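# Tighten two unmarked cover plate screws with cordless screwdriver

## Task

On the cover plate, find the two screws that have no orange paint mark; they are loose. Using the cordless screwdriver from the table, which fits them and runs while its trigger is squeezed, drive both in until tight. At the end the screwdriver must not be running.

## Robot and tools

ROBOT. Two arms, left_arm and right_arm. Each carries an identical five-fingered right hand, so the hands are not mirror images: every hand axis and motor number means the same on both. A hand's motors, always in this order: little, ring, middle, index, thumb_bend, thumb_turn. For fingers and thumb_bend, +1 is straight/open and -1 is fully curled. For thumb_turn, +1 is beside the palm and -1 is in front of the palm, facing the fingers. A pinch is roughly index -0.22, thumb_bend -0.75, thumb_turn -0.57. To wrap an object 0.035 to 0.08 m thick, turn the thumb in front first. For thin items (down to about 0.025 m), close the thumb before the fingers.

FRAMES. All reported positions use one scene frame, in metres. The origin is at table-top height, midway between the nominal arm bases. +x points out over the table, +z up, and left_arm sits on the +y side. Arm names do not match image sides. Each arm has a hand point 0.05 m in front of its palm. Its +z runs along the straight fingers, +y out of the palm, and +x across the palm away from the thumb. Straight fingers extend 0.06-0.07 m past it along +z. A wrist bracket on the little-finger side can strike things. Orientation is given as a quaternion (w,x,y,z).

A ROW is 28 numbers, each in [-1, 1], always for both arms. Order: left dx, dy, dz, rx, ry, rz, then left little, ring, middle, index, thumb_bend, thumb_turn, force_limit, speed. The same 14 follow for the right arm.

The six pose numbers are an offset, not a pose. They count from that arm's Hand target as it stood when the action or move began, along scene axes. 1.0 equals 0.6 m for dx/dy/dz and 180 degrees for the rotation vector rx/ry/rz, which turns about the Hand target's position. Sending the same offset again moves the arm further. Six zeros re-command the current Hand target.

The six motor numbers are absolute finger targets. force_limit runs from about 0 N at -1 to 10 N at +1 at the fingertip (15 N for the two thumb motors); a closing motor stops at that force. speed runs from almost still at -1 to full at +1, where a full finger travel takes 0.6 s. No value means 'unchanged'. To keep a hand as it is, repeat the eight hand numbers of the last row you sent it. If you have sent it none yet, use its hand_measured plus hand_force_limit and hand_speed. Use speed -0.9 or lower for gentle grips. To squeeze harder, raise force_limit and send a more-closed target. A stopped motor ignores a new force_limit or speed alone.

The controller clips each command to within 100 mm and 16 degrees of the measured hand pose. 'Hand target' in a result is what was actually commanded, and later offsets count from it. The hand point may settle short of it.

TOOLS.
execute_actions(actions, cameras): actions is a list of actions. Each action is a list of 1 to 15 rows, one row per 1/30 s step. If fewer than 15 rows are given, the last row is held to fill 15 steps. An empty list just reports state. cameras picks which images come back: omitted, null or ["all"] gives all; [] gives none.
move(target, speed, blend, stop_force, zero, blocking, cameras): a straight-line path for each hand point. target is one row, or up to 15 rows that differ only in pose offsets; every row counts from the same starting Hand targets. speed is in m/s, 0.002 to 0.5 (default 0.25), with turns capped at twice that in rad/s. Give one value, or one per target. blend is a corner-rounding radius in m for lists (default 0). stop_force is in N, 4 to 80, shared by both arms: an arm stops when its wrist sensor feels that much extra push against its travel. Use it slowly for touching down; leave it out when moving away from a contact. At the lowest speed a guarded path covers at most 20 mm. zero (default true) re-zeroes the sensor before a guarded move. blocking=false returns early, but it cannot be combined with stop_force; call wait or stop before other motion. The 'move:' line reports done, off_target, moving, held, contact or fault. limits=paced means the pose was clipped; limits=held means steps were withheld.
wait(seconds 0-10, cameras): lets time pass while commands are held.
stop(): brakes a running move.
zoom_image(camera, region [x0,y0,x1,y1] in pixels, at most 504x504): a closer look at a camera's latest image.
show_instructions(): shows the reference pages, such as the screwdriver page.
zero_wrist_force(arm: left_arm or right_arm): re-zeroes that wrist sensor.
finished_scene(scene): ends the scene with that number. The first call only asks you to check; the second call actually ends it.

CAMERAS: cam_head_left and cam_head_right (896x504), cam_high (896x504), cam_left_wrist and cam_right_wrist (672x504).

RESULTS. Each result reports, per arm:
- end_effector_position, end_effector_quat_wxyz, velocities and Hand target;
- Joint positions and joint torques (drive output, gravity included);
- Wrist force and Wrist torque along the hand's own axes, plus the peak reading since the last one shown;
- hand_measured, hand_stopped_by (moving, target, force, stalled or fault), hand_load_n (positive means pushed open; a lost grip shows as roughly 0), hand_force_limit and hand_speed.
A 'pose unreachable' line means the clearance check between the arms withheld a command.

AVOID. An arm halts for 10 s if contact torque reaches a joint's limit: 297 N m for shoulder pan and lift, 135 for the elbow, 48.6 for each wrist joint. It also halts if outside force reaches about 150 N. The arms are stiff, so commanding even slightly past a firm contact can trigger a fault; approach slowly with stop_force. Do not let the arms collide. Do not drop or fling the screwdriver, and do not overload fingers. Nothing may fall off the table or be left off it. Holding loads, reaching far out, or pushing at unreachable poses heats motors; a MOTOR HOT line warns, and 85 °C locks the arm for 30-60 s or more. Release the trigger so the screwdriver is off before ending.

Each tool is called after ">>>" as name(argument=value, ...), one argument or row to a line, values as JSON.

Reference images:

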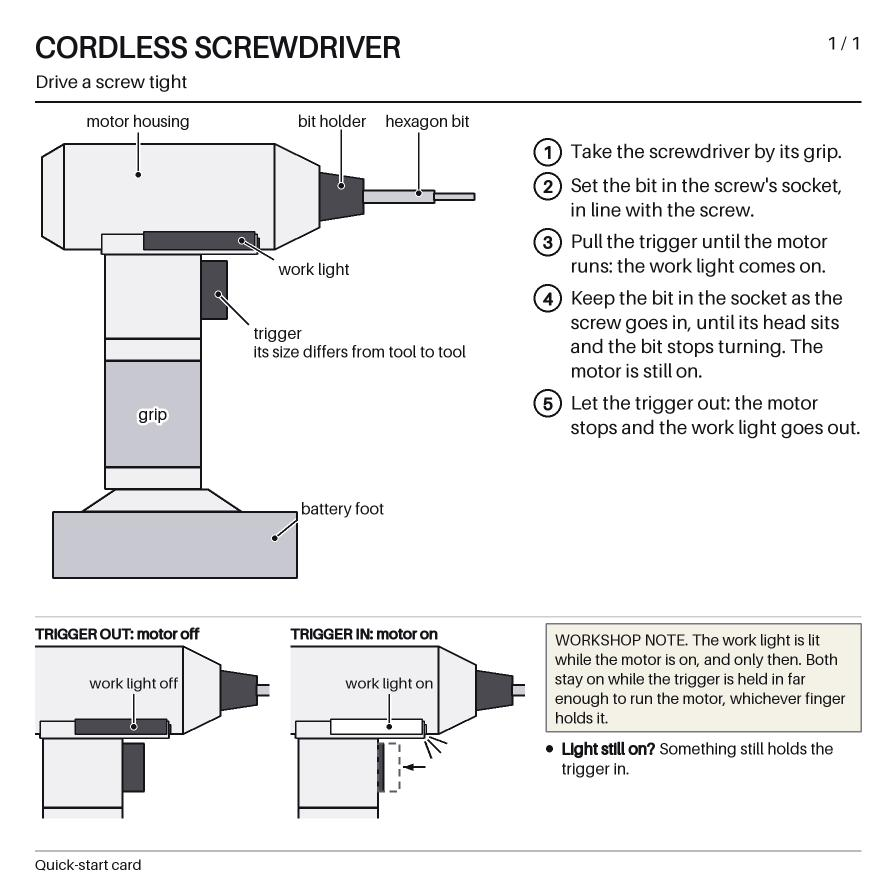

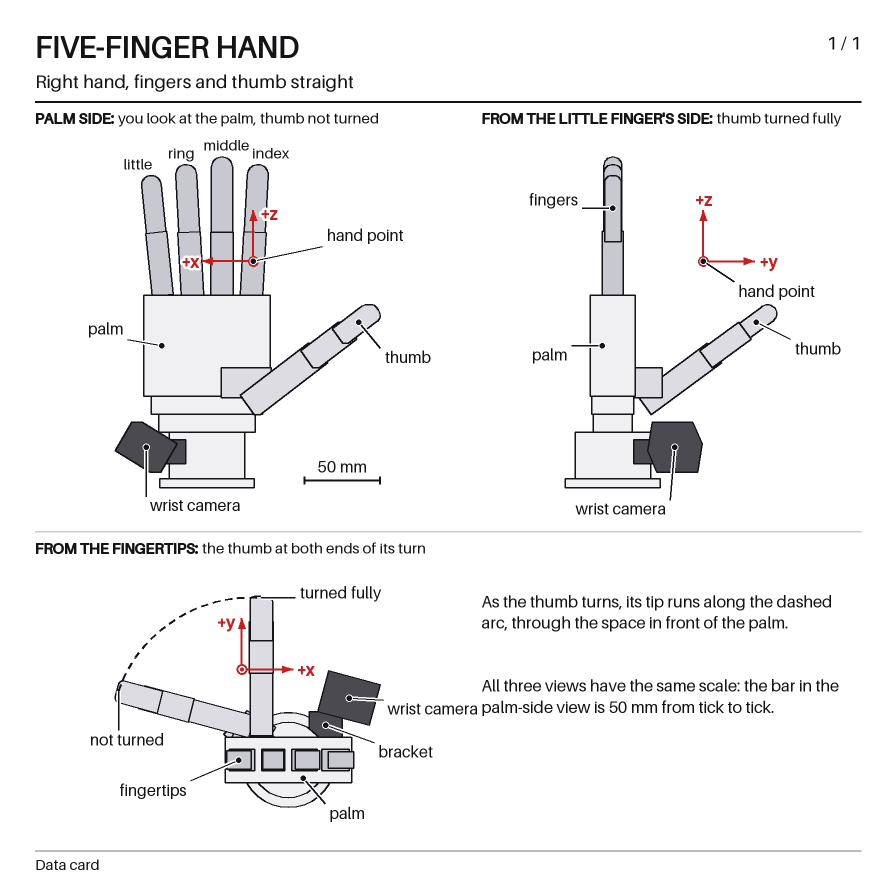

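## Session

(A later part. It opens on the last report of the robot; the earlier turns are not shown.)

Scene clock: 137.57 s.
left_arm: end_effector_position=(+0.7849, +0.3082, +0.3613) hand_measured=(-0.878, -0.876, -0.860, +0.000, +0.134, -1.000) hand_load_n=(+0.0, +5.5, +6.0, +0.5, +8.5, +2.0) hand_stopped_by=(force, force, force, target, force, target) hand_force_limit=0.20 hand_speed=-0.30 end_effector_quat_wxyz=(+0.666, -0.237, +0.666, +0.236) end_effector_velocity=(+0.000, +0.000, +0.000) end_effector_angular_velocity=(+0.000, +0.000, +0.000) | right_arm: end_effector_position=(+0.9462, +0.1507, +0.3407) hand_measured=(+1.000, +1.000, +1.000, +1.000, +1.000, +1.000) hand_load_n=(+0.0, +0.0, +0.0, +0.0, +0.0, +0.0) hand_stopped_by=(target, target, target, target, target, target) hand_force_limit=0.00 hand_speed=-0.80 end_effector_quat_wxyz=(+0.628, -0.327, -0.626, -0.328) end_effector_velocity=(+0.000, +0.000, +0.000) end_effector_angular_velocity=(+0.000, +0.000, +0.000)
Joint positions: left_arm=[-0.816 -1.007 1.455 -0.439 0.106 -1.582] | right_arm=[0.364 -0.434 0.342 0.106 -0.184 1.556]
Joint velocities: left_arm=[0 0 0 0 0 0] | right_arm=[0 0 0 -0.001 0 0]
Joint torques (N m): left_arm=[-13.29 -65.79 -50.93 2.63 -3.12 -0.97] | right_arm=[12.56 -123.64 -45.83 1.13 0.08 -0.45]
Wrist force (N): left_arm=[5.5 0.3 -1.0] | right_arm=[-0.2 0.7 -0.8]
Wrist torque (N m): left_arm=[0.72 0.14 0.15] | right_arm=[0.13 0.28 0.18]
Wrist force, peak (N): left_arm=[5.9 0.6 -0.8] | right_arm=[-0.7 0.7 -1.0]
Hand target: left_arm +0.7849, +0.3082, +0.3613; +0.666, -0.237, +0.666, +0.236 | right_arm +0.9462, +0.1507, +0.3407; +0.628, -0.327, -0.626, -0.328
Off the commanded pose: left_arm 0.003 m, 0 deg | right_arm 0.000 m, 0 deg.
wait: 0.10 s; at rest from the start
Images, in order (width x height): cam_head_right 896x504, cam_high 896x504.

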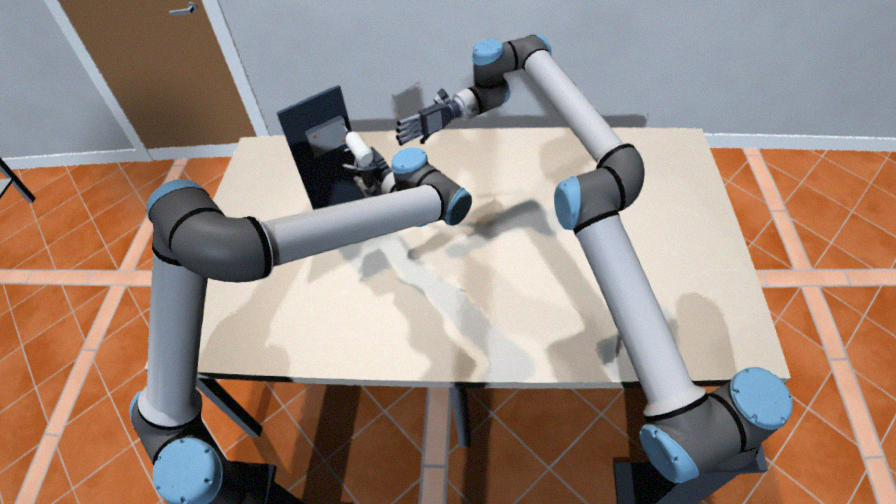

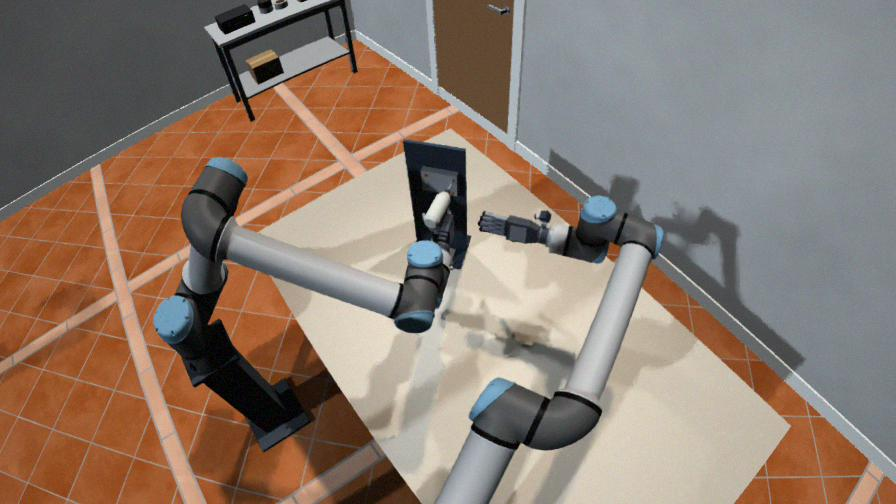

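>>> move(
  target=[
    [0.0017,-0.0022,0,0,0,0,-0.98,-0.98,-0.98,0.0,-1,-1,0.2,-0.3,0,0,0,0,0,0,1,1,1,1,1,1,0,-0.8],
    [-0.0134,-0.0129,0,0,0,0,-0.98,-0.98,-0.98,0.0,-1,-1,0.2,-0.3,0,0,0,0,0,0,1,1,1,1,1,1,0,-0.8],
  ],
  speed=0.05,
  cameras=["cam_high","cam_right_wrist","cam_head_right"],
)

>>> zoom_image(
  camera="cam_high",
  region=[420, 160, 470, 210],
)

>>> zoom_image(
  camera="cam_head_right",
  region=[310, 100, 370, 160],
)

>>> zoom_image(
  camera="cam_right_wrist",
  region=[345, 100, 405, 160],
)

Scene clock: 139.90 s.
left_arm: end_effector_position=(+0.7767, +0.3003, +0.3612) hand_measured=(-0.878, -0.876, -0.860, +0.000, +0.134, -1.000) hand_load_n=(+0.5, +6.5, +6.0, +0.0, +7.5, +1.5) hand_stopped_by=(force, force, force, target, force, target) hand_force_limit=0.20 hand_speed=-0.30 end_effector_quat_wxyz=(+0.666, -0.237, +0.666, +0.236) end_effector_velocity=(+0.001, +0.001, +0.000) end_effector_angular_velocity=(-0.001, -0.001, +0.000) | right_arm: end_effector_position=(+0.9462, +0.1507, +0.3407) hand_measured=(+1.000, +1.000, +1.000, +1.000, +1.000, +1.000) hand_load_n=(+0.0, +0.0, +0.0, +0.0, +0.0, +0.0) hand_stopped_by=(target, target, target, target, target, target) hand_force_limit=0.00 hand_speed=-0.80 end_effector_quat_wxyz=(+0.628, -0.327, -0.626, -0.328) end_effector_velocity=(+0.000, +0.000, -0.001) end_effector_angular_velocity=(+0.000, +0.001, +0.000)
Joint positions: left_arm=[-0.83 -1.01 1.461 -0.44 0.093 -1.584] | right_arm=[0.364 -0.434 0.342 0.106 -0.184 1.556]
Joint velocities: left_arm=[0.002 0 0 -0.001 0.002 0] | right_arm=[0 0.001 0 0 0 0]
Joint torques (N m): left_arm=[10.59 -88.17 -38.26 -3.45 1.55 2.57] | right_arm=[11.53 -122.94 -45.71 1.08 0.06 -0.36]
Wrist force (N): left_arm=[4.9 2.4 -0.9] | right_arm=[-0.1 0.6 -0.9]
Wrist torque (N m): left_arm=[0.45 0.24 0.02] | right_arm=[0.11 0.27 0.18]
Wrist force, peak (N): left_arm=[5.8 3.0 -0.9] | right_arm=[-0.4 0.9 -1.2]
Hand target: left_arm +0.7768, +0.3005, +0.3613; +0.666, -0.237, +0.666, +0.236 | right_arm +0.9462, +0.1507, +0.3407; +0.628, -0.327, -0.626, -0.328
Off the commanded pose: left_arm 0.000 m, 0 deg | right_arm 0.000 m, 0 deg.
move: done
Images, in order (width x height): cam_head_right 896x504, cam_high 896x504, cam_right_wrist 672x504.

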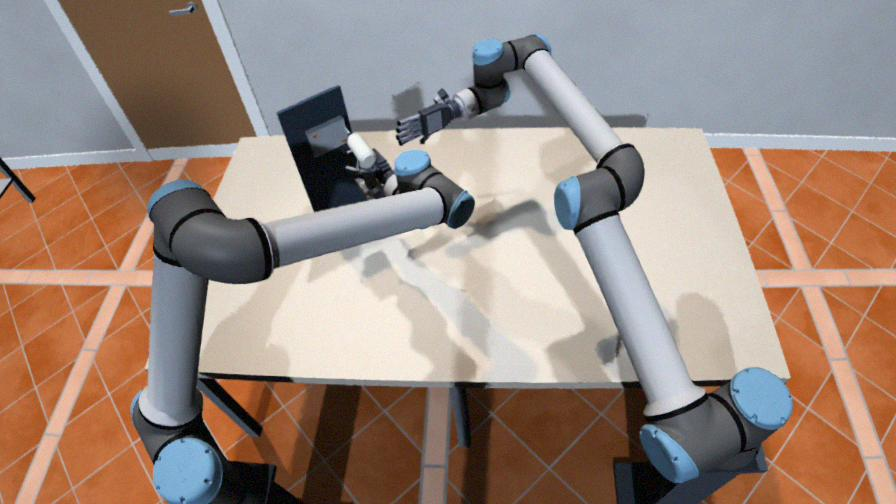

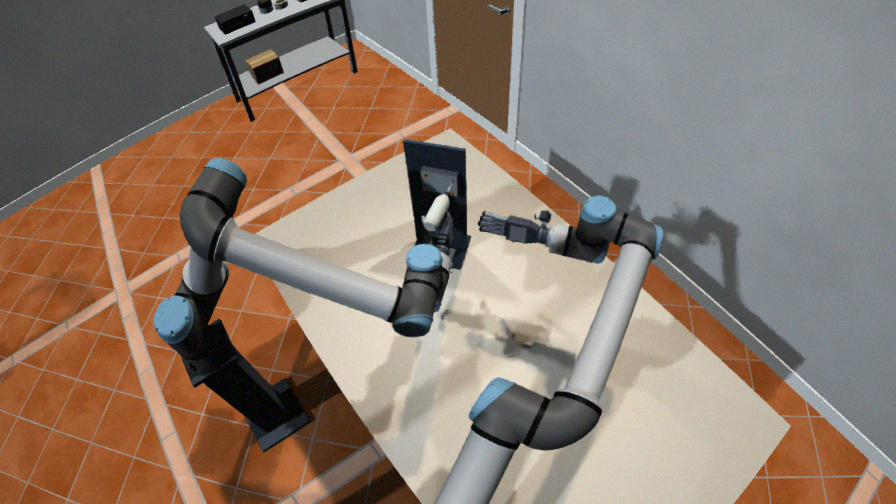

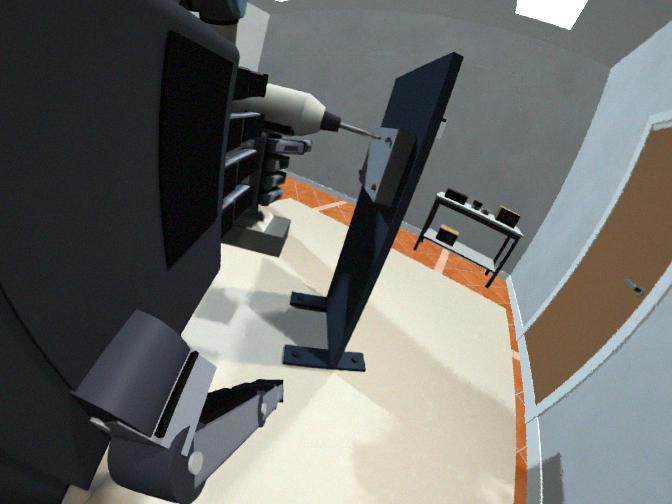

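Scaled by 10.080.

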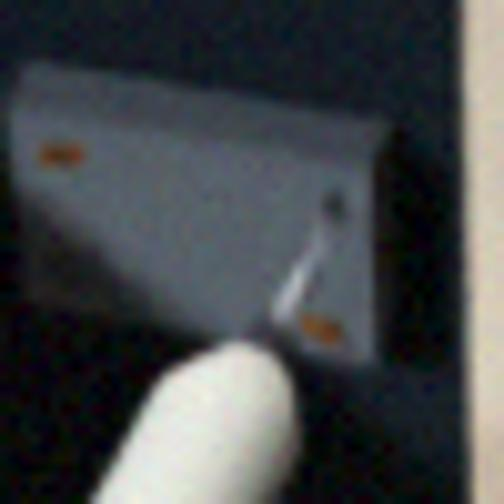

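Scaled by 8.400.

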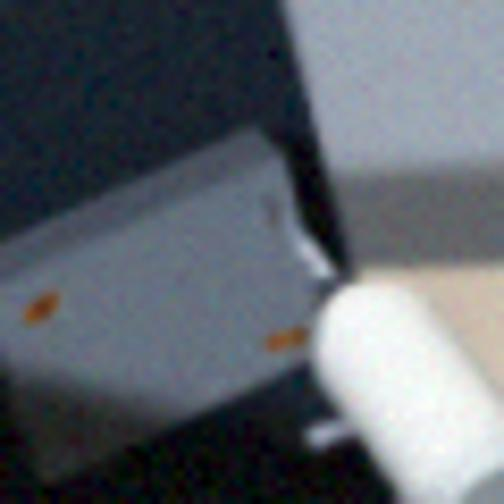

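Scaled by 8.400 from the camera's 672x504 image, which has a finer 960x720 frame.

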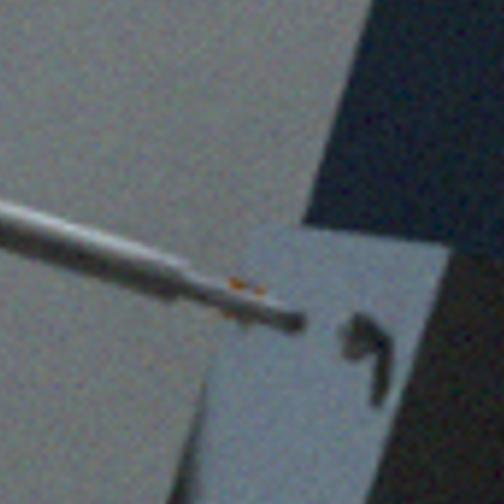

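>>> move(
  target=[0,0,0,0,0,0,-0.98,-0.98,-0.98,0.0,-1,-1,0.2,-0.3,-0.12,0.038,0.14,0,0,-0.1667,1,1,1,1,1,1,0,-0.8],
  speed=0.12,
  cameras=["cam_high","cam_right_wrist"],
)

Scene clock: 143.03 s.
left_arm: end_effector_position=(+0.7768, +0.3005, +0.3613) hand_measured=(-0.878, -0.876, -0.860, +0.000, +0.134, -1.000) hand_load_n=(+0.5, +6.5, +6.0, +0.0, +7.0, +1.5) hand_stopped_by=(force, force, force, target, force, target) hand_force_limit=0.20 hand_speed=-0.30 end_effector_quat_wxyz=(+0.666, -0.237, +0.666, +0.236) end_effector_velocity=(+0.000, +0.001, +0.000) end_effector_angular_velocity=(+0.001, +0.001, +0.001) | right_arm: end_effector_position=(+0.8738, +0.1733, +0.4243) hand_measured=(+1.000, +1.000, +1.000, +1.000, +1.000, +1.000) hand_load_n=(+0.0, +0.0, +0.0, +0.0, +0.0, +0.0) hand_stopped_by=(target, target, target, target, target, target) hand_force_limit=0.00 hand_speed=-0.80 end_effector_quat_wxyz=(+0.521, -0.478, -0.520, -0.479) end_effector_velocity=(+0.000, +0.000, +0.001) end_effector_angular_velocity=(+0.000, +0.000, -0.001)
Joint positions: left_arm=[-0.83 -1.01 1.46 -0.44 0.093 -1.583] | right_arm=[0.462 -0.888 1.032 -0.149 0.438 1.575]
Joint velocities: left_arm=[0.001 0 0 0 0 0.001] | right_arm=[0 -0.001 0 0.001 0.001 0]
Joint torques (N m): left_arm=[10.02 -70.36 -40.28 -3.37 2.12 4.36] | right_arm=[-14.47 -105.12 -44.09 0.11 1.62 1.78]
Wrist force (N): left_arm=[5.4 2.7 -0.9] | right_arm=[0.1 0.3 -0.9]
Wrist torque (N m): left_arm=[0.49 0.17 0.06] | right_arm=[0.08 0.24 0.20]
Wrist force, peak (N): left_arm=[5.8 2.7 -0.4] | right_arm=[-0.8 1.5 -1.9]
Hand target: left_arm +0.7768, +0.3005, +0.3613; +0.666, -0.237, +0.666, +0.236 | right_arm +0.8739, +0.1732, +0.4243; +0.521, -0.478, -0.520, -0.479
Off the commanded pose: left_arm 0.000 m, 0 deg | right_arm 0.001 m, 0 deg.
move: done
Images, in order (width x height): cam_high 896x504, cam_right_wrist 672x504.

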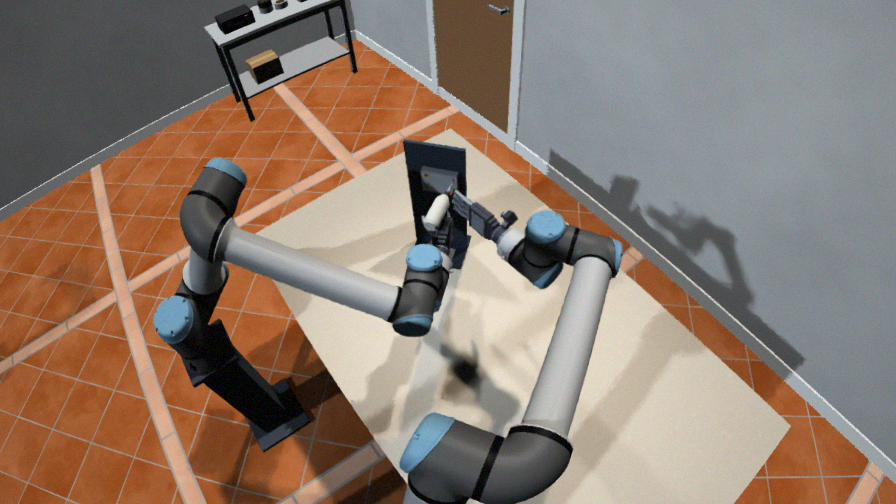

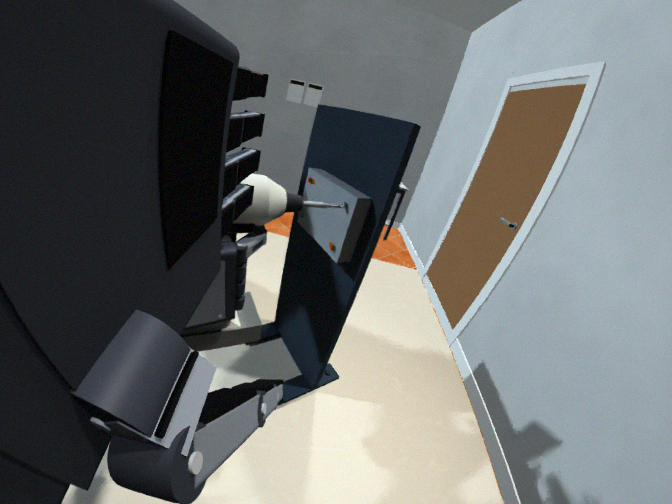

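Great view.

>>> zoom_image(
  camera="cam_right_wrist",
  region=[290, 150, 390, 270],
)

>>> zoom_image(
  camera="cam_right_wrist",
  region=[315, 180, 365, 230],
)

Scaled by 4.200 from the camera's 672x504 image, which has a finer 960x720 frame.

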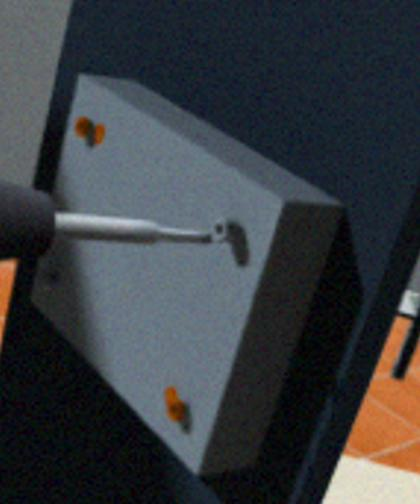

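Scaled by 10.080 from the camera's 672x504 image, which has a finer 960x720 frame.

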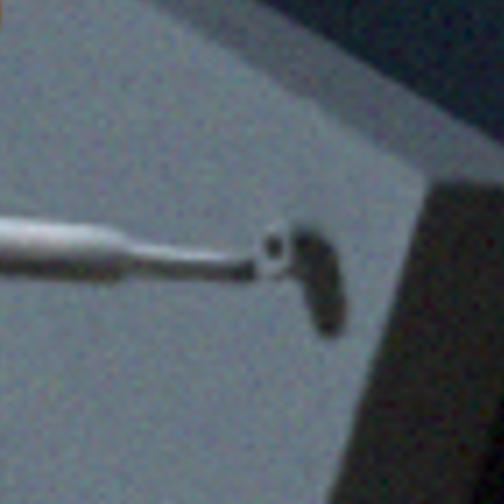

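>>> move(
  target=[-0.003,0.004,0,0,0,0.0144,-0.98,-0.98,-0.98,0.0,-1,-1,0.2,-0.3,0,0,0,0,0,0,1,1,1,1,1,1,0,-0.8],
  speed=0.05,
  cameras=["cam_right_wrist", "cam_high"],
)

>>> zoom_image(
  camera="cam_right_wrist",
  region=[315, 180, 365, 230],
)

>>> zoom_image(
  camera="cam_high",
  region=[420, 160, 470, 210],
)

Scene clock: 144.67 s.
left_arm: end_effector_position=(+0.7750, +0.3029, +0.3613) hand_measured=(-0.878, -0.876, -0.860, +0.000, +0.134, -1.000) hand_load_n=(+0.5, +6.5, +6.0, +0.0, +7.5, +1.5) hand_stopped_by=(force, force, force, target, force, target) hand_force_limit=0.20 hand_speed=-0.30 end_effector_quat_wxyz=(+0.661, -0.252, +0.661, +0.251) end_effector_velocity=(+0.000, +0.000, +0.000) end_effector_angular_velocity=(+0.000, +0.000, +0.000) | right_arm: end_effector_position=(+0.8740, +0.1732, +0.4243) hand_measured=(+1.000, +1.000, +1.000, +1.000, +1.000, +1.000) hand_load_n=(+0.0, +0.0, +0.0, +0.0, +0.0, +0.0) hand_stopped_by=(target, target, target, target, target, target) hand_force_limit=0.00 hand_speed=-0.80 end_effector_quat_wxyz=(+0.521, -0.478, -0.520, -0.479) end_effector_velocity=(+0.000, +0.000, +0.001) end_effector_angular_velocity=(+0.001, -0.001, +0.000)
Joint positions: left_arm=[-0.827 -0.995 1.436 -0.426 0.051 -1.588] | right_arm=[0.462 -0.888 1.032 -0.149 0.438 1.575]
Joint velocities: left_arm=[0 0 0 -0.001 0 0] | right_arm=[0 -0.001 0 -0.001 0 0]
Joint torques (N m): left_arm=[-6.01 -68.6 -53.37 -0.17 2.29 -0.04] | right_arm=[-14.51 -108.53 -38.41 0.83 1.45 1.6]
Wrist force (N): left_arm=[5.2 2.6 -0.6] | right_arm=[-0.1 0.7 -0.9]
Wrist torque (N m): left_arm=[0.46 0.17 0.04] | right_arm=[0.13 0.28 0.19]
Wrist force, peak (N): left_arm=[5.7 3.1 -0.5] | right_arm=[0.1 0.9 -1.2]
Hand target: left_arm +0.7750, +0.3029, +0.3613; +0.661, -0.252, +0.661, +0.251 | right_arm +0.8739, +0.1732, +0.4243; +0.521, -0.478, -0.520, -0.479
Off the commanded pose: left_arm 0.000 m, 0 deg | right_arm 0.000 m, 0 deg.
move: done
Images, in order (width x height): cam_high 896x504, cam_right_wrist 672x504.

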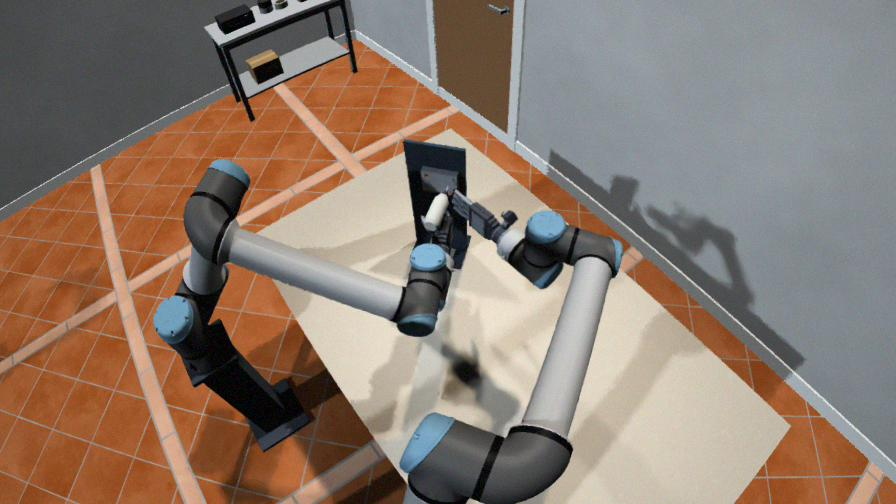

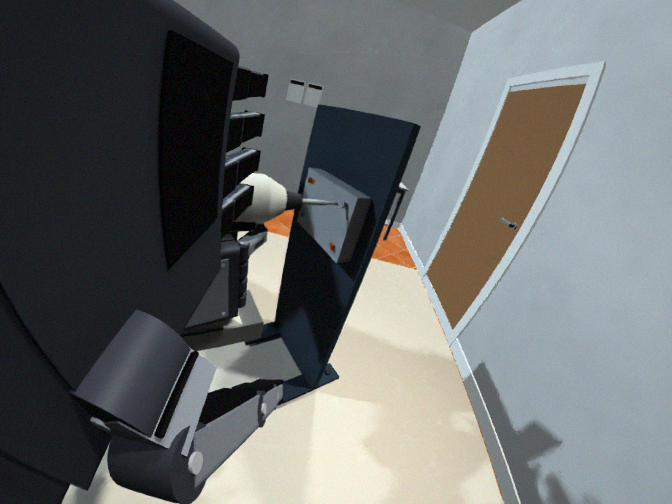

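Scaled by 10.080 from the camera's 672x504 image, which has a finer 960x720 frame.

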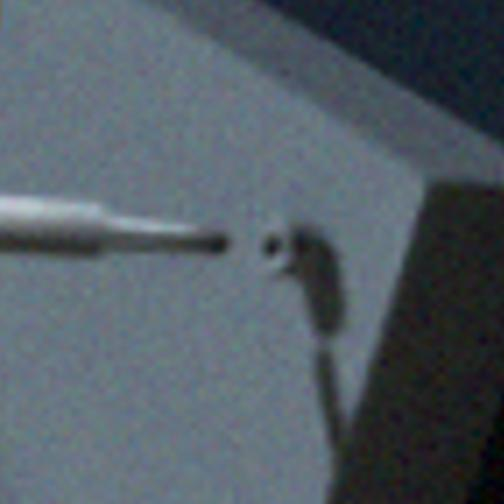

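Scaled by 10.080.

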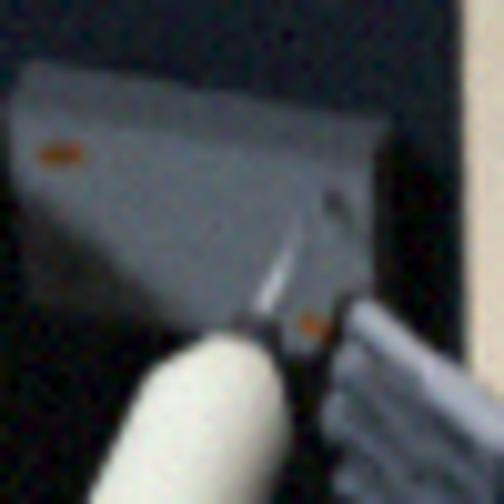

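>>> move(
  target=[0.0067,0.0049,0,0,0,0,-0.98,-0.98,-0.98,0.0,-1,-1,0.2,-0.3,0,0,0,0,0,0,1,1,1,1,1,1,0,-0.8],
  speed=0.01,
  stop_force=6,
  cameras=["cam_right_wrist", "cam_high"],
)

>>> zoom_image(
  camera="cam_right_wrist",
  region=[315, 180, 365, 230],
)

>>> zoom_image(
  camera="cam_high",
  region=[420, 160, 470, 210],
)

Scene clock: 146.63 s.
left_arm: end_effector_position=(+0.7791, +0.3058, +0.3613) hand_measured=(-0.878, -0.876, -0.860, +0.000, +0.134, -1.000) hand_load_n=(+0.5, +6.5, +6.0, +0.0, +7.5, +1.5) hand_stopped_by=(force, force, force, target, force, target) hand_force_limit=0.20 hand_speed=-0.30 end_effector_quat_wxyz=(+0.661, -0.252, +0.661, +0.251) end_effector_velocity=(+0.000, -0.001, +0.000) end_effector_angular_velocity=(+0.001, +0.001, -0.001) | right_arm: end_effector_position=(+0.8740, +0.1732, +0.4243) hand_measured=(+1.000, +1.000, +1.000, +1.000, +1.000, +1.000) hand_load_n=(+0.0, +0.0, +0.0, +0.0, +0.0, +0.0) hand_stopped_by=(target, target, target, target, target, target) hand_force_limit=0.00 hand_speed=-0.80 end_effector_quat_wxyz=(+0.521, -0.478, -0.520, -0.479) end_effector_velocity=(+0.000, +0.000, +0.000) end_effector_angular_velocity=(+0.000, +0.000, +0.000)
Joint positions: left_arm=[-0.821 -0.992 1.431 -0.422 0.056 -1.59] | right_arm=[0.462 -0.888 1.032 -0.149 0.438 1.575]
Joint velocities: left_arm=[-0.001 0 0 0.001 0 0.001] | right_arm=[0 0 0 -0.001 0 0]
Joint torques (N m): left_arm=[-16.82 -69.28 -53.42 3.21 -1.39 -3.67] | right_arm=[-13.92 -108.9 -38.47 0.7 0.36 0.38]
Wrist force (N): left_arm=[5.1 2.7 -0.8] | right_arm=[-0.3 0.3 -0.8]
Wrist torque (N m): left_arm=[0.47 0.20 0.04] | right_arm=[0.07 0.31 0.17]
Wrist force, peak (N): left_arm=[5.4 2.8 -1.3] | right_arm=[-0.3 1.1 -1.4]
Hand target: left_arm +0.7791, +0.3058, +0.3612; +0.661, -0.252, +0.661, +0.251 | right_arm +0.8739, +0.1732, +0.4243; +0.521, -0.478, -0.520, -0.479
Off the commanded pose: left_arm 0.000 m, 0 deg | right_arm 0.000 m, 0 deg.
move: done
Images, in order (width x height): cam_high 896x504, cam_right_wrist 672x504.

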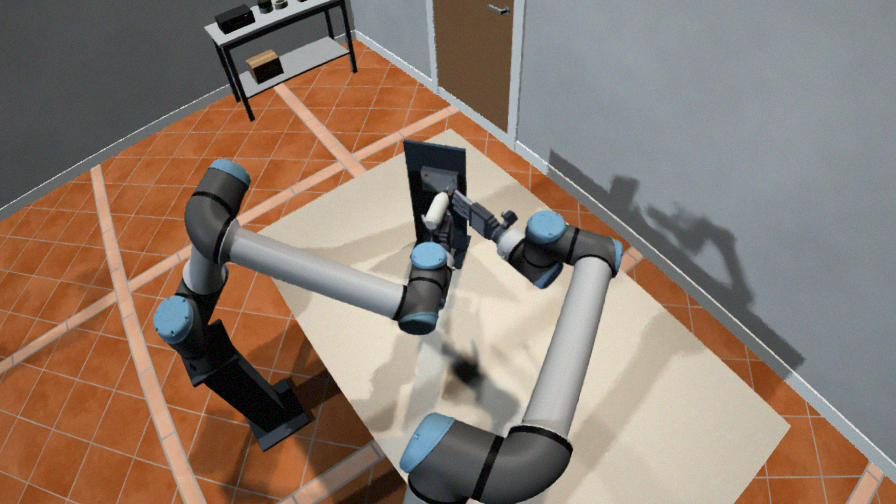

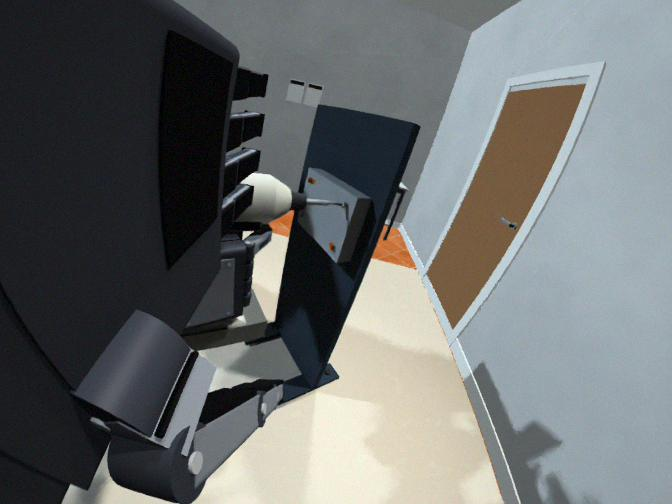

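Scaled by 10.080 from the camera's 672x504 image, which has a finer 960x720 frame.

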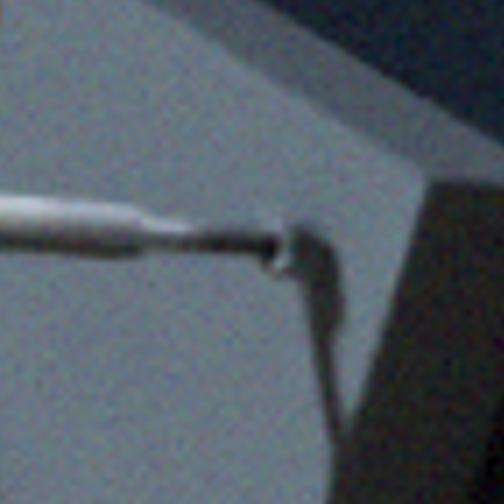

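Scaled by 10.080.

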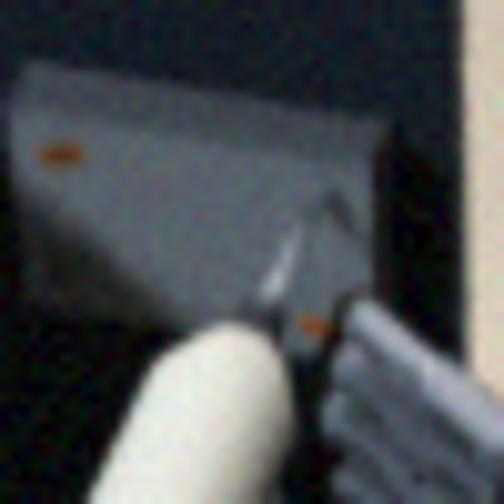

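>>> move(
  target=[0.0107,0.0079,-0.0008,0,0,0,-0.98,-0.98,-0.98,0.0,-1,-1,0.2,-0.3,0,0,0,0,0,0,1,1,1,1,1,1,0,-0.8],
  speed=0.008,
  stop_force=4,
  cameras=["cam_right_wrist"],
)

>>> zoom_image(
  camera="cam_right_wrist",
  region=[315, 180, 365, 230],
)

Scene clock: 148.27 s.
left_arm: end_effector_position=(+0.7794, +0.3060, +0.3612) hand_measured=(-0.878, -0.876, -0.860, +0.000, +0.134, -1.000) hand_load_n=(+1.0, +6.5, +6.0, +0.0, +7.5, +1.0) hand_stopped_by=(force, force, force, target, force, target) hand_force_limit=0.20 hand_speed=-0.30 end_effector_quat_wxyz=(+0.661, -0.252, +0.661, +0.251) end_effector_velocity=(+0.000, +0.000, +0.001) end_effector_angular_velocity=(+0.000, +0.000, +0.000) | right_arm: end_effector_position=(+0.8739, +0.1732, +0.4243) hand_measured=(+1.000, +1.000, +1.000, +1.000, +1.000, +1.000) hand_load_n=(+0.0, +0.0, +0.0, +0.0, +0.0, +0.0) hand_stopped_by=(target, target, target, target, target, target) hand_force_limit=0.00 hand_speed=-0.80 end_effector_quat_wxyz=(+0.521, -0.478, -0.520, -0.479) end_effector_velocity=(+0.000, +0.000, +0.002) end_effector_angular_velocity=(+0.001, -0.001, +0.000)
Joint positions: left_arm=[-0.821 -0.991 1.43 -0.422 0.057 -1.59] | right_arm=[0.462 -0.888 1.032 -0.149 0.438 1.575]
Joint velocities: left_arm=[0 -0.001 0 0 -0.001 0] | right_arm=[0 -0.001 0 0 0 0]
Joint torques (N m): left_arm=[-13.09 -101.42 -30.26 2.41 -2.07 0.42] | right_arm=[-13.2 -108.66 -39.19 0.48 0.21 -0.21]
Wrist force (N): left_arm=[5.3 2.6 -2.0] | right_arm=[-0.1 0.0 -1.2]
Wrist torque (N m): left_arm=[0.54 0.11 0.06] | right_arm=[0.04 0.28 0.18]
Wrist force, peak (N): left_arm=[6.6 3.3 -8.1] | right_arm=[-0.1 1.0 -1.4]
Hand target: left_arm +0.7794, +0.3060, +0.3612; +0.661, -0.252, +0.661, +0.251 | right_arm +0.8739, +0.1732, +0.4243; +0.521, -0.478, -0.520, -0.479
Off the commanded pose: left_arm 0.008 m, 0 deg | right_arm 0.000 m, 0 deg.
move: contact (left_arm)
Images, in order (width x height): cam_right_wrist 672x504.

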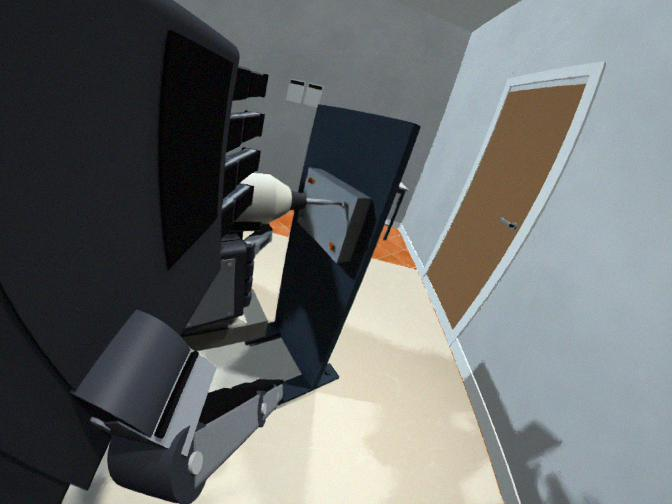

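Scaled by 10.080 from the camera's 672x504 image, which has a finer 960x720 frame.

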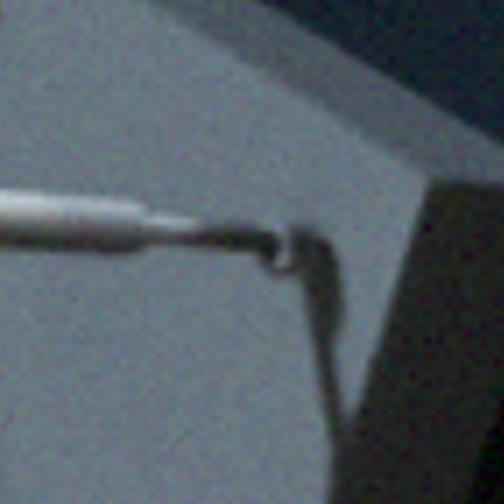

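>>> move(
  target=[-0.0024,-0.001,-0.0015,0,0,0,-0.98,-0.98,-0.98,0.0,-1,-1,0.2,-0.3,0,0,0,0,0,0,1,1,1,1,1,1,0,-0.8],
  speed=0.03,
  cameras=["cam_right_wrist"],
)

>>> zoom_image(
  camera="cam_right_wrist",
  region=[315, 180, 365, 230],
)

>>> move(
  target=[0.0121,0.0089,0,0,0,0,-0.98,-0.98,-0.98,0.0,-1,-1,0.2,-0.3,0,0,0,0,0,0,1,1,1,1,1,1,0,-0.8],
  speed=0.008,
  stop_force=4,
  cameras=["cam_right_wrist"],
)

>>> zoom_image(
  camera="cam_right_wrist",
  region=[315, 180, 365, 230],
)

Scene clock: 149.20 s.
left_arm: end_effector_position=(+0.7779, +0.3054, +0.3603) hand_measured=(-0.878, -0.876, -0.860, +0.000, +0.134, -1.000) hand_load_n=(+1.0, +6.5, +6.0, +0.0, +7.5, +1.0) hand_stopped_by=(force, force, force, target, force, target) hand_force_limit=0.20 hand_speed=-0.30 end_effector_quat_wxyz=(+0.661, -0.252, +0.661, +0.251) end_effector_velocity=(+0.000, -0.001, +0.000) end_effector_angular_velocity=(+0.000, +0.000, -0.001) | right_arm: end_effector_position=(+0.8739, +0.1732, +0.4243) hand_measured=(+1.000, +1.000, +1.000, +1.000, +1.000, +1.000) hand_load_n=(+0.0, +0.0, +0.0, +0.0, +0.0, +0.0) hand_stopped_by=(target, target, target, target, target, target) hand_force_limit=0.00 hand_speed=-0.80 end_effector_quat_wxyz=(+0.521, -0.478, -0.520, -0.479) end_effector_velocity=(+0.000, +0.000, -0.001) end_effector_angular_velocity=(+0.000, +0.000, +0.000)
Joint positions: left_arm=[-0.822 -0.992 1.433 -0.423 0.055 -1.591] | right_arm=[0.462 -0.888 1.032 -0.149 0.438 1.575]
Joint velocities: left_arm=[-0.001 0 0 0 0 -0.001] | right_arm=[0 0.001 0 -0.001 0 0]
Joint torques (N m): left_arm=[-5.31 -101.08 -28.72 -3.17 -2.07 0.16] | right_arm=[-12 -108.97 -39.42 0.44 0.23 -0.3]
Wrist force (N): left_arm=[5.5 2.5 -0.4] | right_arm=[-0.3 0.4 -1.0]
Wrist torque (N m): left_arm=[0.42 0.12 0.06] | right_arm=[0.11 0.30 0.18]
Wrist force, peak (N): left_arm=[5.6 2.9 -0.7] | right_arm=[0.1 0.7 -1.3]
Hand target: left_arm +0.7780, +0.3054, +0.3603; +0.661, -0.252, +0.661, +0.251 | right_arm +0.8739, +0.1732, +0.4243; +0.521, -0.478, -0.520, -0.479
Off the commanded pose: left_arm 0.000 m, 0 deg | right_arm 0.000 m, 0 deg.
move: done
Images, in order (width x height): cam_right_wrist 672x504.

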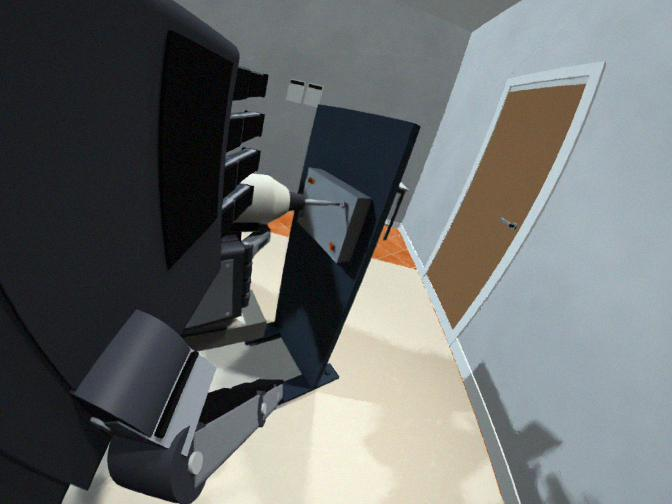

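Scaled by 10.080 from the camera's 672x504 image, which has a finer 960x720 frame.

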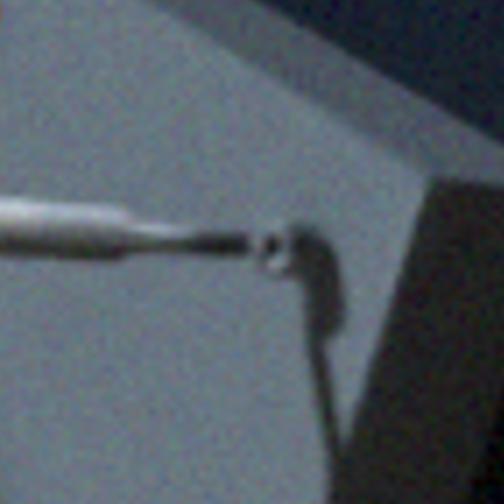

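Scene clock: 150.50 s.
left_arm: end_effector_position=(+0.7792, +0.3064, +0.3604) hand_measured=(-0.878, -0.876, -0.860, +0.000, +0.134, -1.000) hand_load_n=(+1.0, +6.5, +6.0, +0.0, +7.5, +1.0) hand_stopped_by=(force, force, force, target, force, target) hand_force_limit=0.20 hand_speed=-0.30 end_effector_quat_wxyz=(+0.661, -0.252, +0.661, +0.251) end_effector_velocity=(+0.000, +0.000, +0.000) end_effector_angular_velocity=(+0.000, +0.000, +0.001) | right_arm: end_effector_position=(+0.8739, +0.1732, +0.4243) hand_measured=(+1.000, +1.000, +1.000, +1.000, +1.000, +1.000) hand_load_n=(+0.0, +0.0, +0.0, +0.0, +0.0, +0.0) hand_stopped_by=(target, target, target, target, target, target) hand_force_limit=0.00 hand_speed=-0.80 end_effector_quat_wxyz=(+0.521, -0.478, -0.520, -0.479) end_effector_velocity=(+0.000, +0.000, +0.000) end_effector_angular_velocity=(+0.000, +0.001, +0.000)
Joint positions: left_arm=[-0.82 -0.991 1.432 -0.423 0.057 -1.59] | right_arm=[0.462 -0.888 1.032 -0.149 0.438 1.575]
Joint velocities: left_arm=[0 0 0 0 0 0] | right_arm=[0 0 0 0 0 0]
Joint torques (N m): left_arm=[-12.22 -103.48 -30.75 -2.32 -2.33 -2.52] | right_arm=[-13.78 -108.92 -39.92 0.31 0.09 -0.43]
Wrist force (N): left_arm=[5.1 2.9 -1.8] | right_arm=[-0.4 0.1 -1.0]
Wrist torque (N m): left_arm=[0.55 0.16 0.04] | right_arm=[0.06 0.33 0.16]
Wrist force, peak (N): left_arm=[6.2 3.7 -7.3] | right_arm=[-0.1 0.4 -1.5]
Hand target: left_arm +0.7792, +0.3064, +0.3604; +0.661, -0.252, +0.661, +0.251 | right_arm +0.8739, +0.1732, +0.4243; +0.521, -0.478, -0.520, -0.479
Off the commanded pose: left_arm 0.007 m, 0 deg | right_arm 0.000 m, 0 deg.
move: contact (left_arm)
Images, in order (width x height): cam_right_wrist 672x504.

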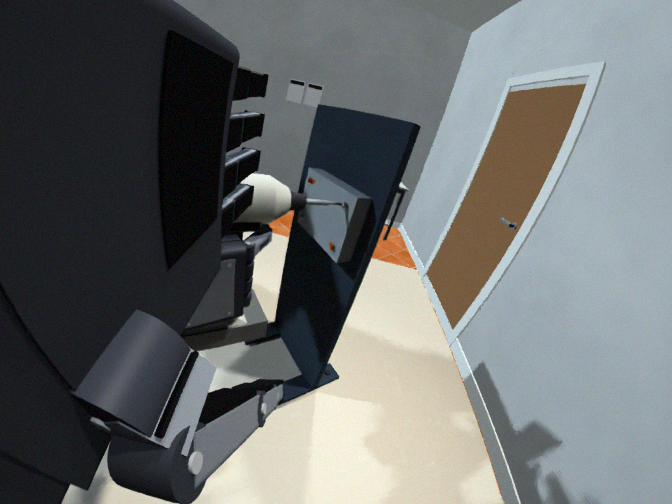

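Scaled by 10.080 from the camera's 672x504 image, which has a finer 960x720 frame.

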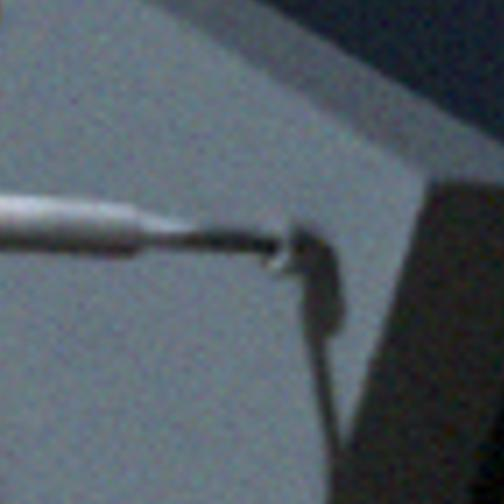

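>>> move(
  target=[-0.0016,-0.0001,-0.001,0,0,0,-0.98,-0.98,-0.98,-0.9,-1,-1,0.2,-0.2,0,0,0,0,0,0,1,1,1,1,1,1,0,-0.8],
  speed=0.03,
  cameras=["cam_right_wrist"],
)

>>> zoom_image(
  camera="cam_right_wrist",
  region=[315, 180, 365, 230],
)

>>> move(
  target=[0.0121,0.0089,0,0,0,0,-0.98,-0.98,-0.98,-0.9,-1,-1,0.2,-0.2,0,0,0,0,0,0,1,1,1,1,1,1,0,-0.8],
  speed=0.008,
  stop_force=4,
  cameras=["cam_right_wrist"],
)

>>> zoom_image(
  camera="cam_right_wrist",
  region=[315, 180, 365, 230],
)

Scene clock: 151.70 s.
left_arm: end_effector_position=(+0.7782, +0.3064, +0.3598) hand_measured=(-0.878, -0.876, -0.860, -0.878, +0.134, -1.000) hand_load_n=(+0.5, +5.5, +5.5, +14.5, +8.5, +0.5) hand_stopped_by=(force, force, force, force, force, target) hand_force_limit=0.20 hand_speed=-0.20 end_effector_quat_wxyz=(+0.661, -0.252, +0.661, +0.251) end_effector_velocity=(+0.000, +0.000, +0.000) end_effector_angular_velocity=(+0.000, +0.000, +0.000) | right_arm: end_effector_position=(+0.8739, +0.1732, +0.4243) hand_measured=(+1.000, +1.000, +1.000, +1.000, +1.000, +1.000) hand_load_n=(+0.0, +0.0, -0.5, +0.0, +0.0, +0.0) hand_stopped_by=(target, target, target, target, target, target) hand_force_limit=0.00 hand_speed=-0.80 end_effector_quat_wxyz=(+0.521, -0.478, -0.520, -0.479) end_effector_velocity=(+0.000, +0.000, +0.000) end_effector_angular_velocity=(+0.000, +0.000, +0.000)
Joint positions: left_arm=[-0.821 -0.992 1.434 -0.424 0.056 -1.591] | right_arm=[0.462 -0.888 1.032 -0.149 0.438 1.575]
Joint velocities: left_arm=[0 0.001 0 0 0 0] | right_arm=[0 0 0 0 0 0]
Joint torques (N m): left_arm=[-11.84 -97.83 -29.7 -3 -1.67 2.89] | right_arm=[-12.94 -109.15 -40.18 0.29 0.21 -0.44]
Wrist force (N): left_arm=[5.4 2.1 -0.7] | right_arm=[0.0 0.4 -0.9]
Wrist torque (N m): left_arm=[0.38 0.15 0.03] | right_arm=[0.09 0.27 0.19]
Wrist force, peak (N): left_arm=[5.4 2.7 -1.1] | right_arm=[-0.2 0.7 -1.2]
Hand target: left_arm +0.7783, +0.3064, +0.3598; +0.661, -0.252, +0.661, +0.251 | right_arm +0.8739, +0.1732, +0.4243; +0.521, -0.478, -0.520, -0.479
Off the commanded pose: left_arm 0.000 m, 0 deg | right_arm 0.000 m, 0 deg.
move: done
Images, in order (width x height): cam_right_wrist 672x504.

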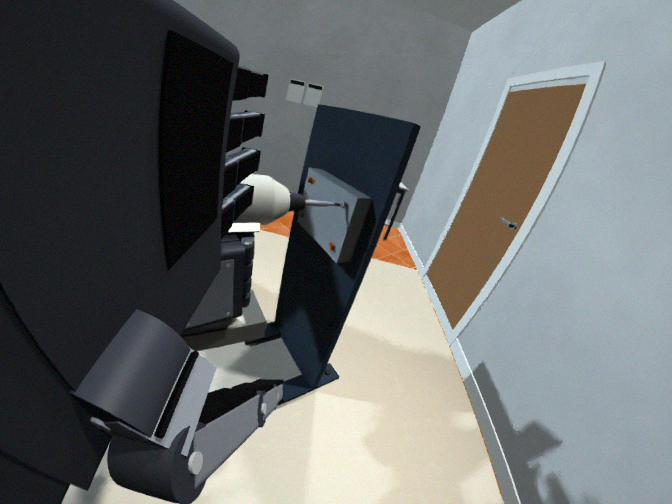

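Scaled by 10.080 from the camera's 672x504 image, which has a finer 960x720 frame.

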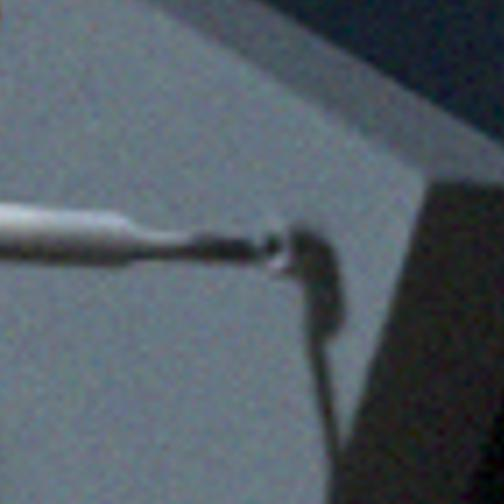

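Scene clock: 152.93 s.
left_arm: end_effector_position=(+0.7790, +0.3071, +0.3598) hand_measured=(-0.878, -0.876, -0.860, -0.878, +0.134, -1.000) hand_load_n=(+0.5, +5.5, +5.5, +13.5, +9.5, +0.5) hand_stopped_by=(force, force, force, force, force, target) hand_force_limit=0.20 hand_speed=-0.20 end_effector_quat_wxyz=(+0.661, -0.252, +0.661, +0.251) end_effector_velocity=(+0.000, +0.000, +0.000) end_effector_angular_velocity=(+0.000, +0.000, +0.000) | right_arm: end_effector_position=(+0.8739, +0.1732, +0.4243) hand_measured=(+1.000, +1.000, +1.000, +1.000, +1.000, +1.000) hand_load_n=(+0.0, +0.0, +0.0, +0.0, +0.0, +0.0) hand_stopped_by=(target, target, target, target, target, target) hand_force_limit=0.00 hand_speed=-0.80 end_effector_quat_wxyz=(+0.521, -0.478, -0.520, -0.479) end_effector_velocity=(+0.000, +0.000, +0.001) end_effector_angular_velocity=(+0.001, -0.001, +0.000)
Joint positions: left_arm=[-0.82 -0.992 1.434 -0.425 0.057 -1.59] | right_arm=[0.462 -0.888 1.032 -0.149 0.438 1.575]
Joint velocities: left_arm=[0 0 0 -0.001 0 0] | right_arm=[0 0 0 -0.001 0 0]
Joint torques (N m): left_arm=[-13.62 -102.14 -29.3 -2.61 -2.4 -2.41] | right_arm=[-12.06 -108.78 -41.05 0.29 0.16 -0.19]
Wrist force (N): left_arm=[5.2 2.9 -0.9] | right_arm=[-0.4 0.3 -0.7]
Wrist torque (N m): left_arm=[0.51 0.19 0.04] | right_arm=[0.07 0.31 0.17]
Wrist force, peak (N): left_arm=[5.5 5.0 -7.9] | right_arm=[-0.1 0.8 -1.2]
Hand target: left_arm +0.7790, +0.3071, +0.3598; +0.661, -0.252, +0.661, +0.251 | right_arm +0.8739, +0.1732, +0.4243; +0.521, -0.478, -0.520, -0.479
Off the commanded pose: left_arm 0.008 m, 0 deg | right_arm 0.000 m, 0 deg.
move: contact (left_arm)
Images, in order (width x height): cam_right_wrist 672x504.

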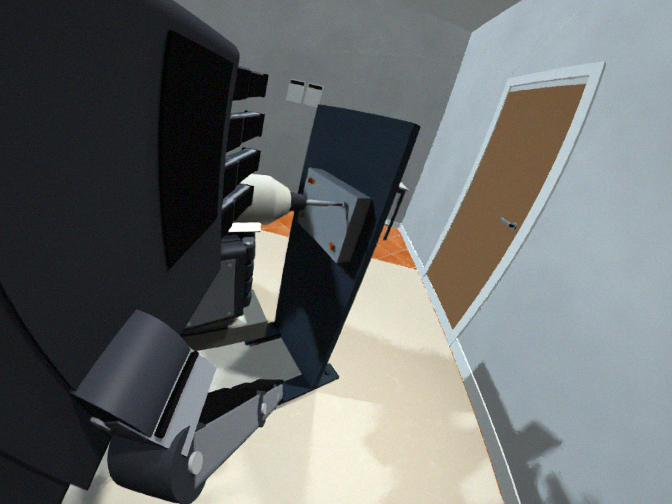

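Scaled by 10.080 from the camera's 672x504 image, which has a finer 960x720 frame.

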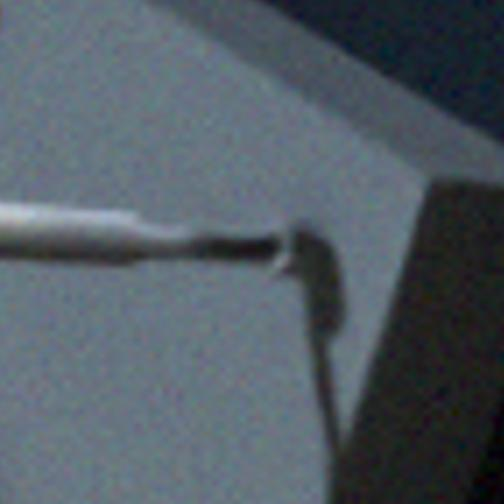

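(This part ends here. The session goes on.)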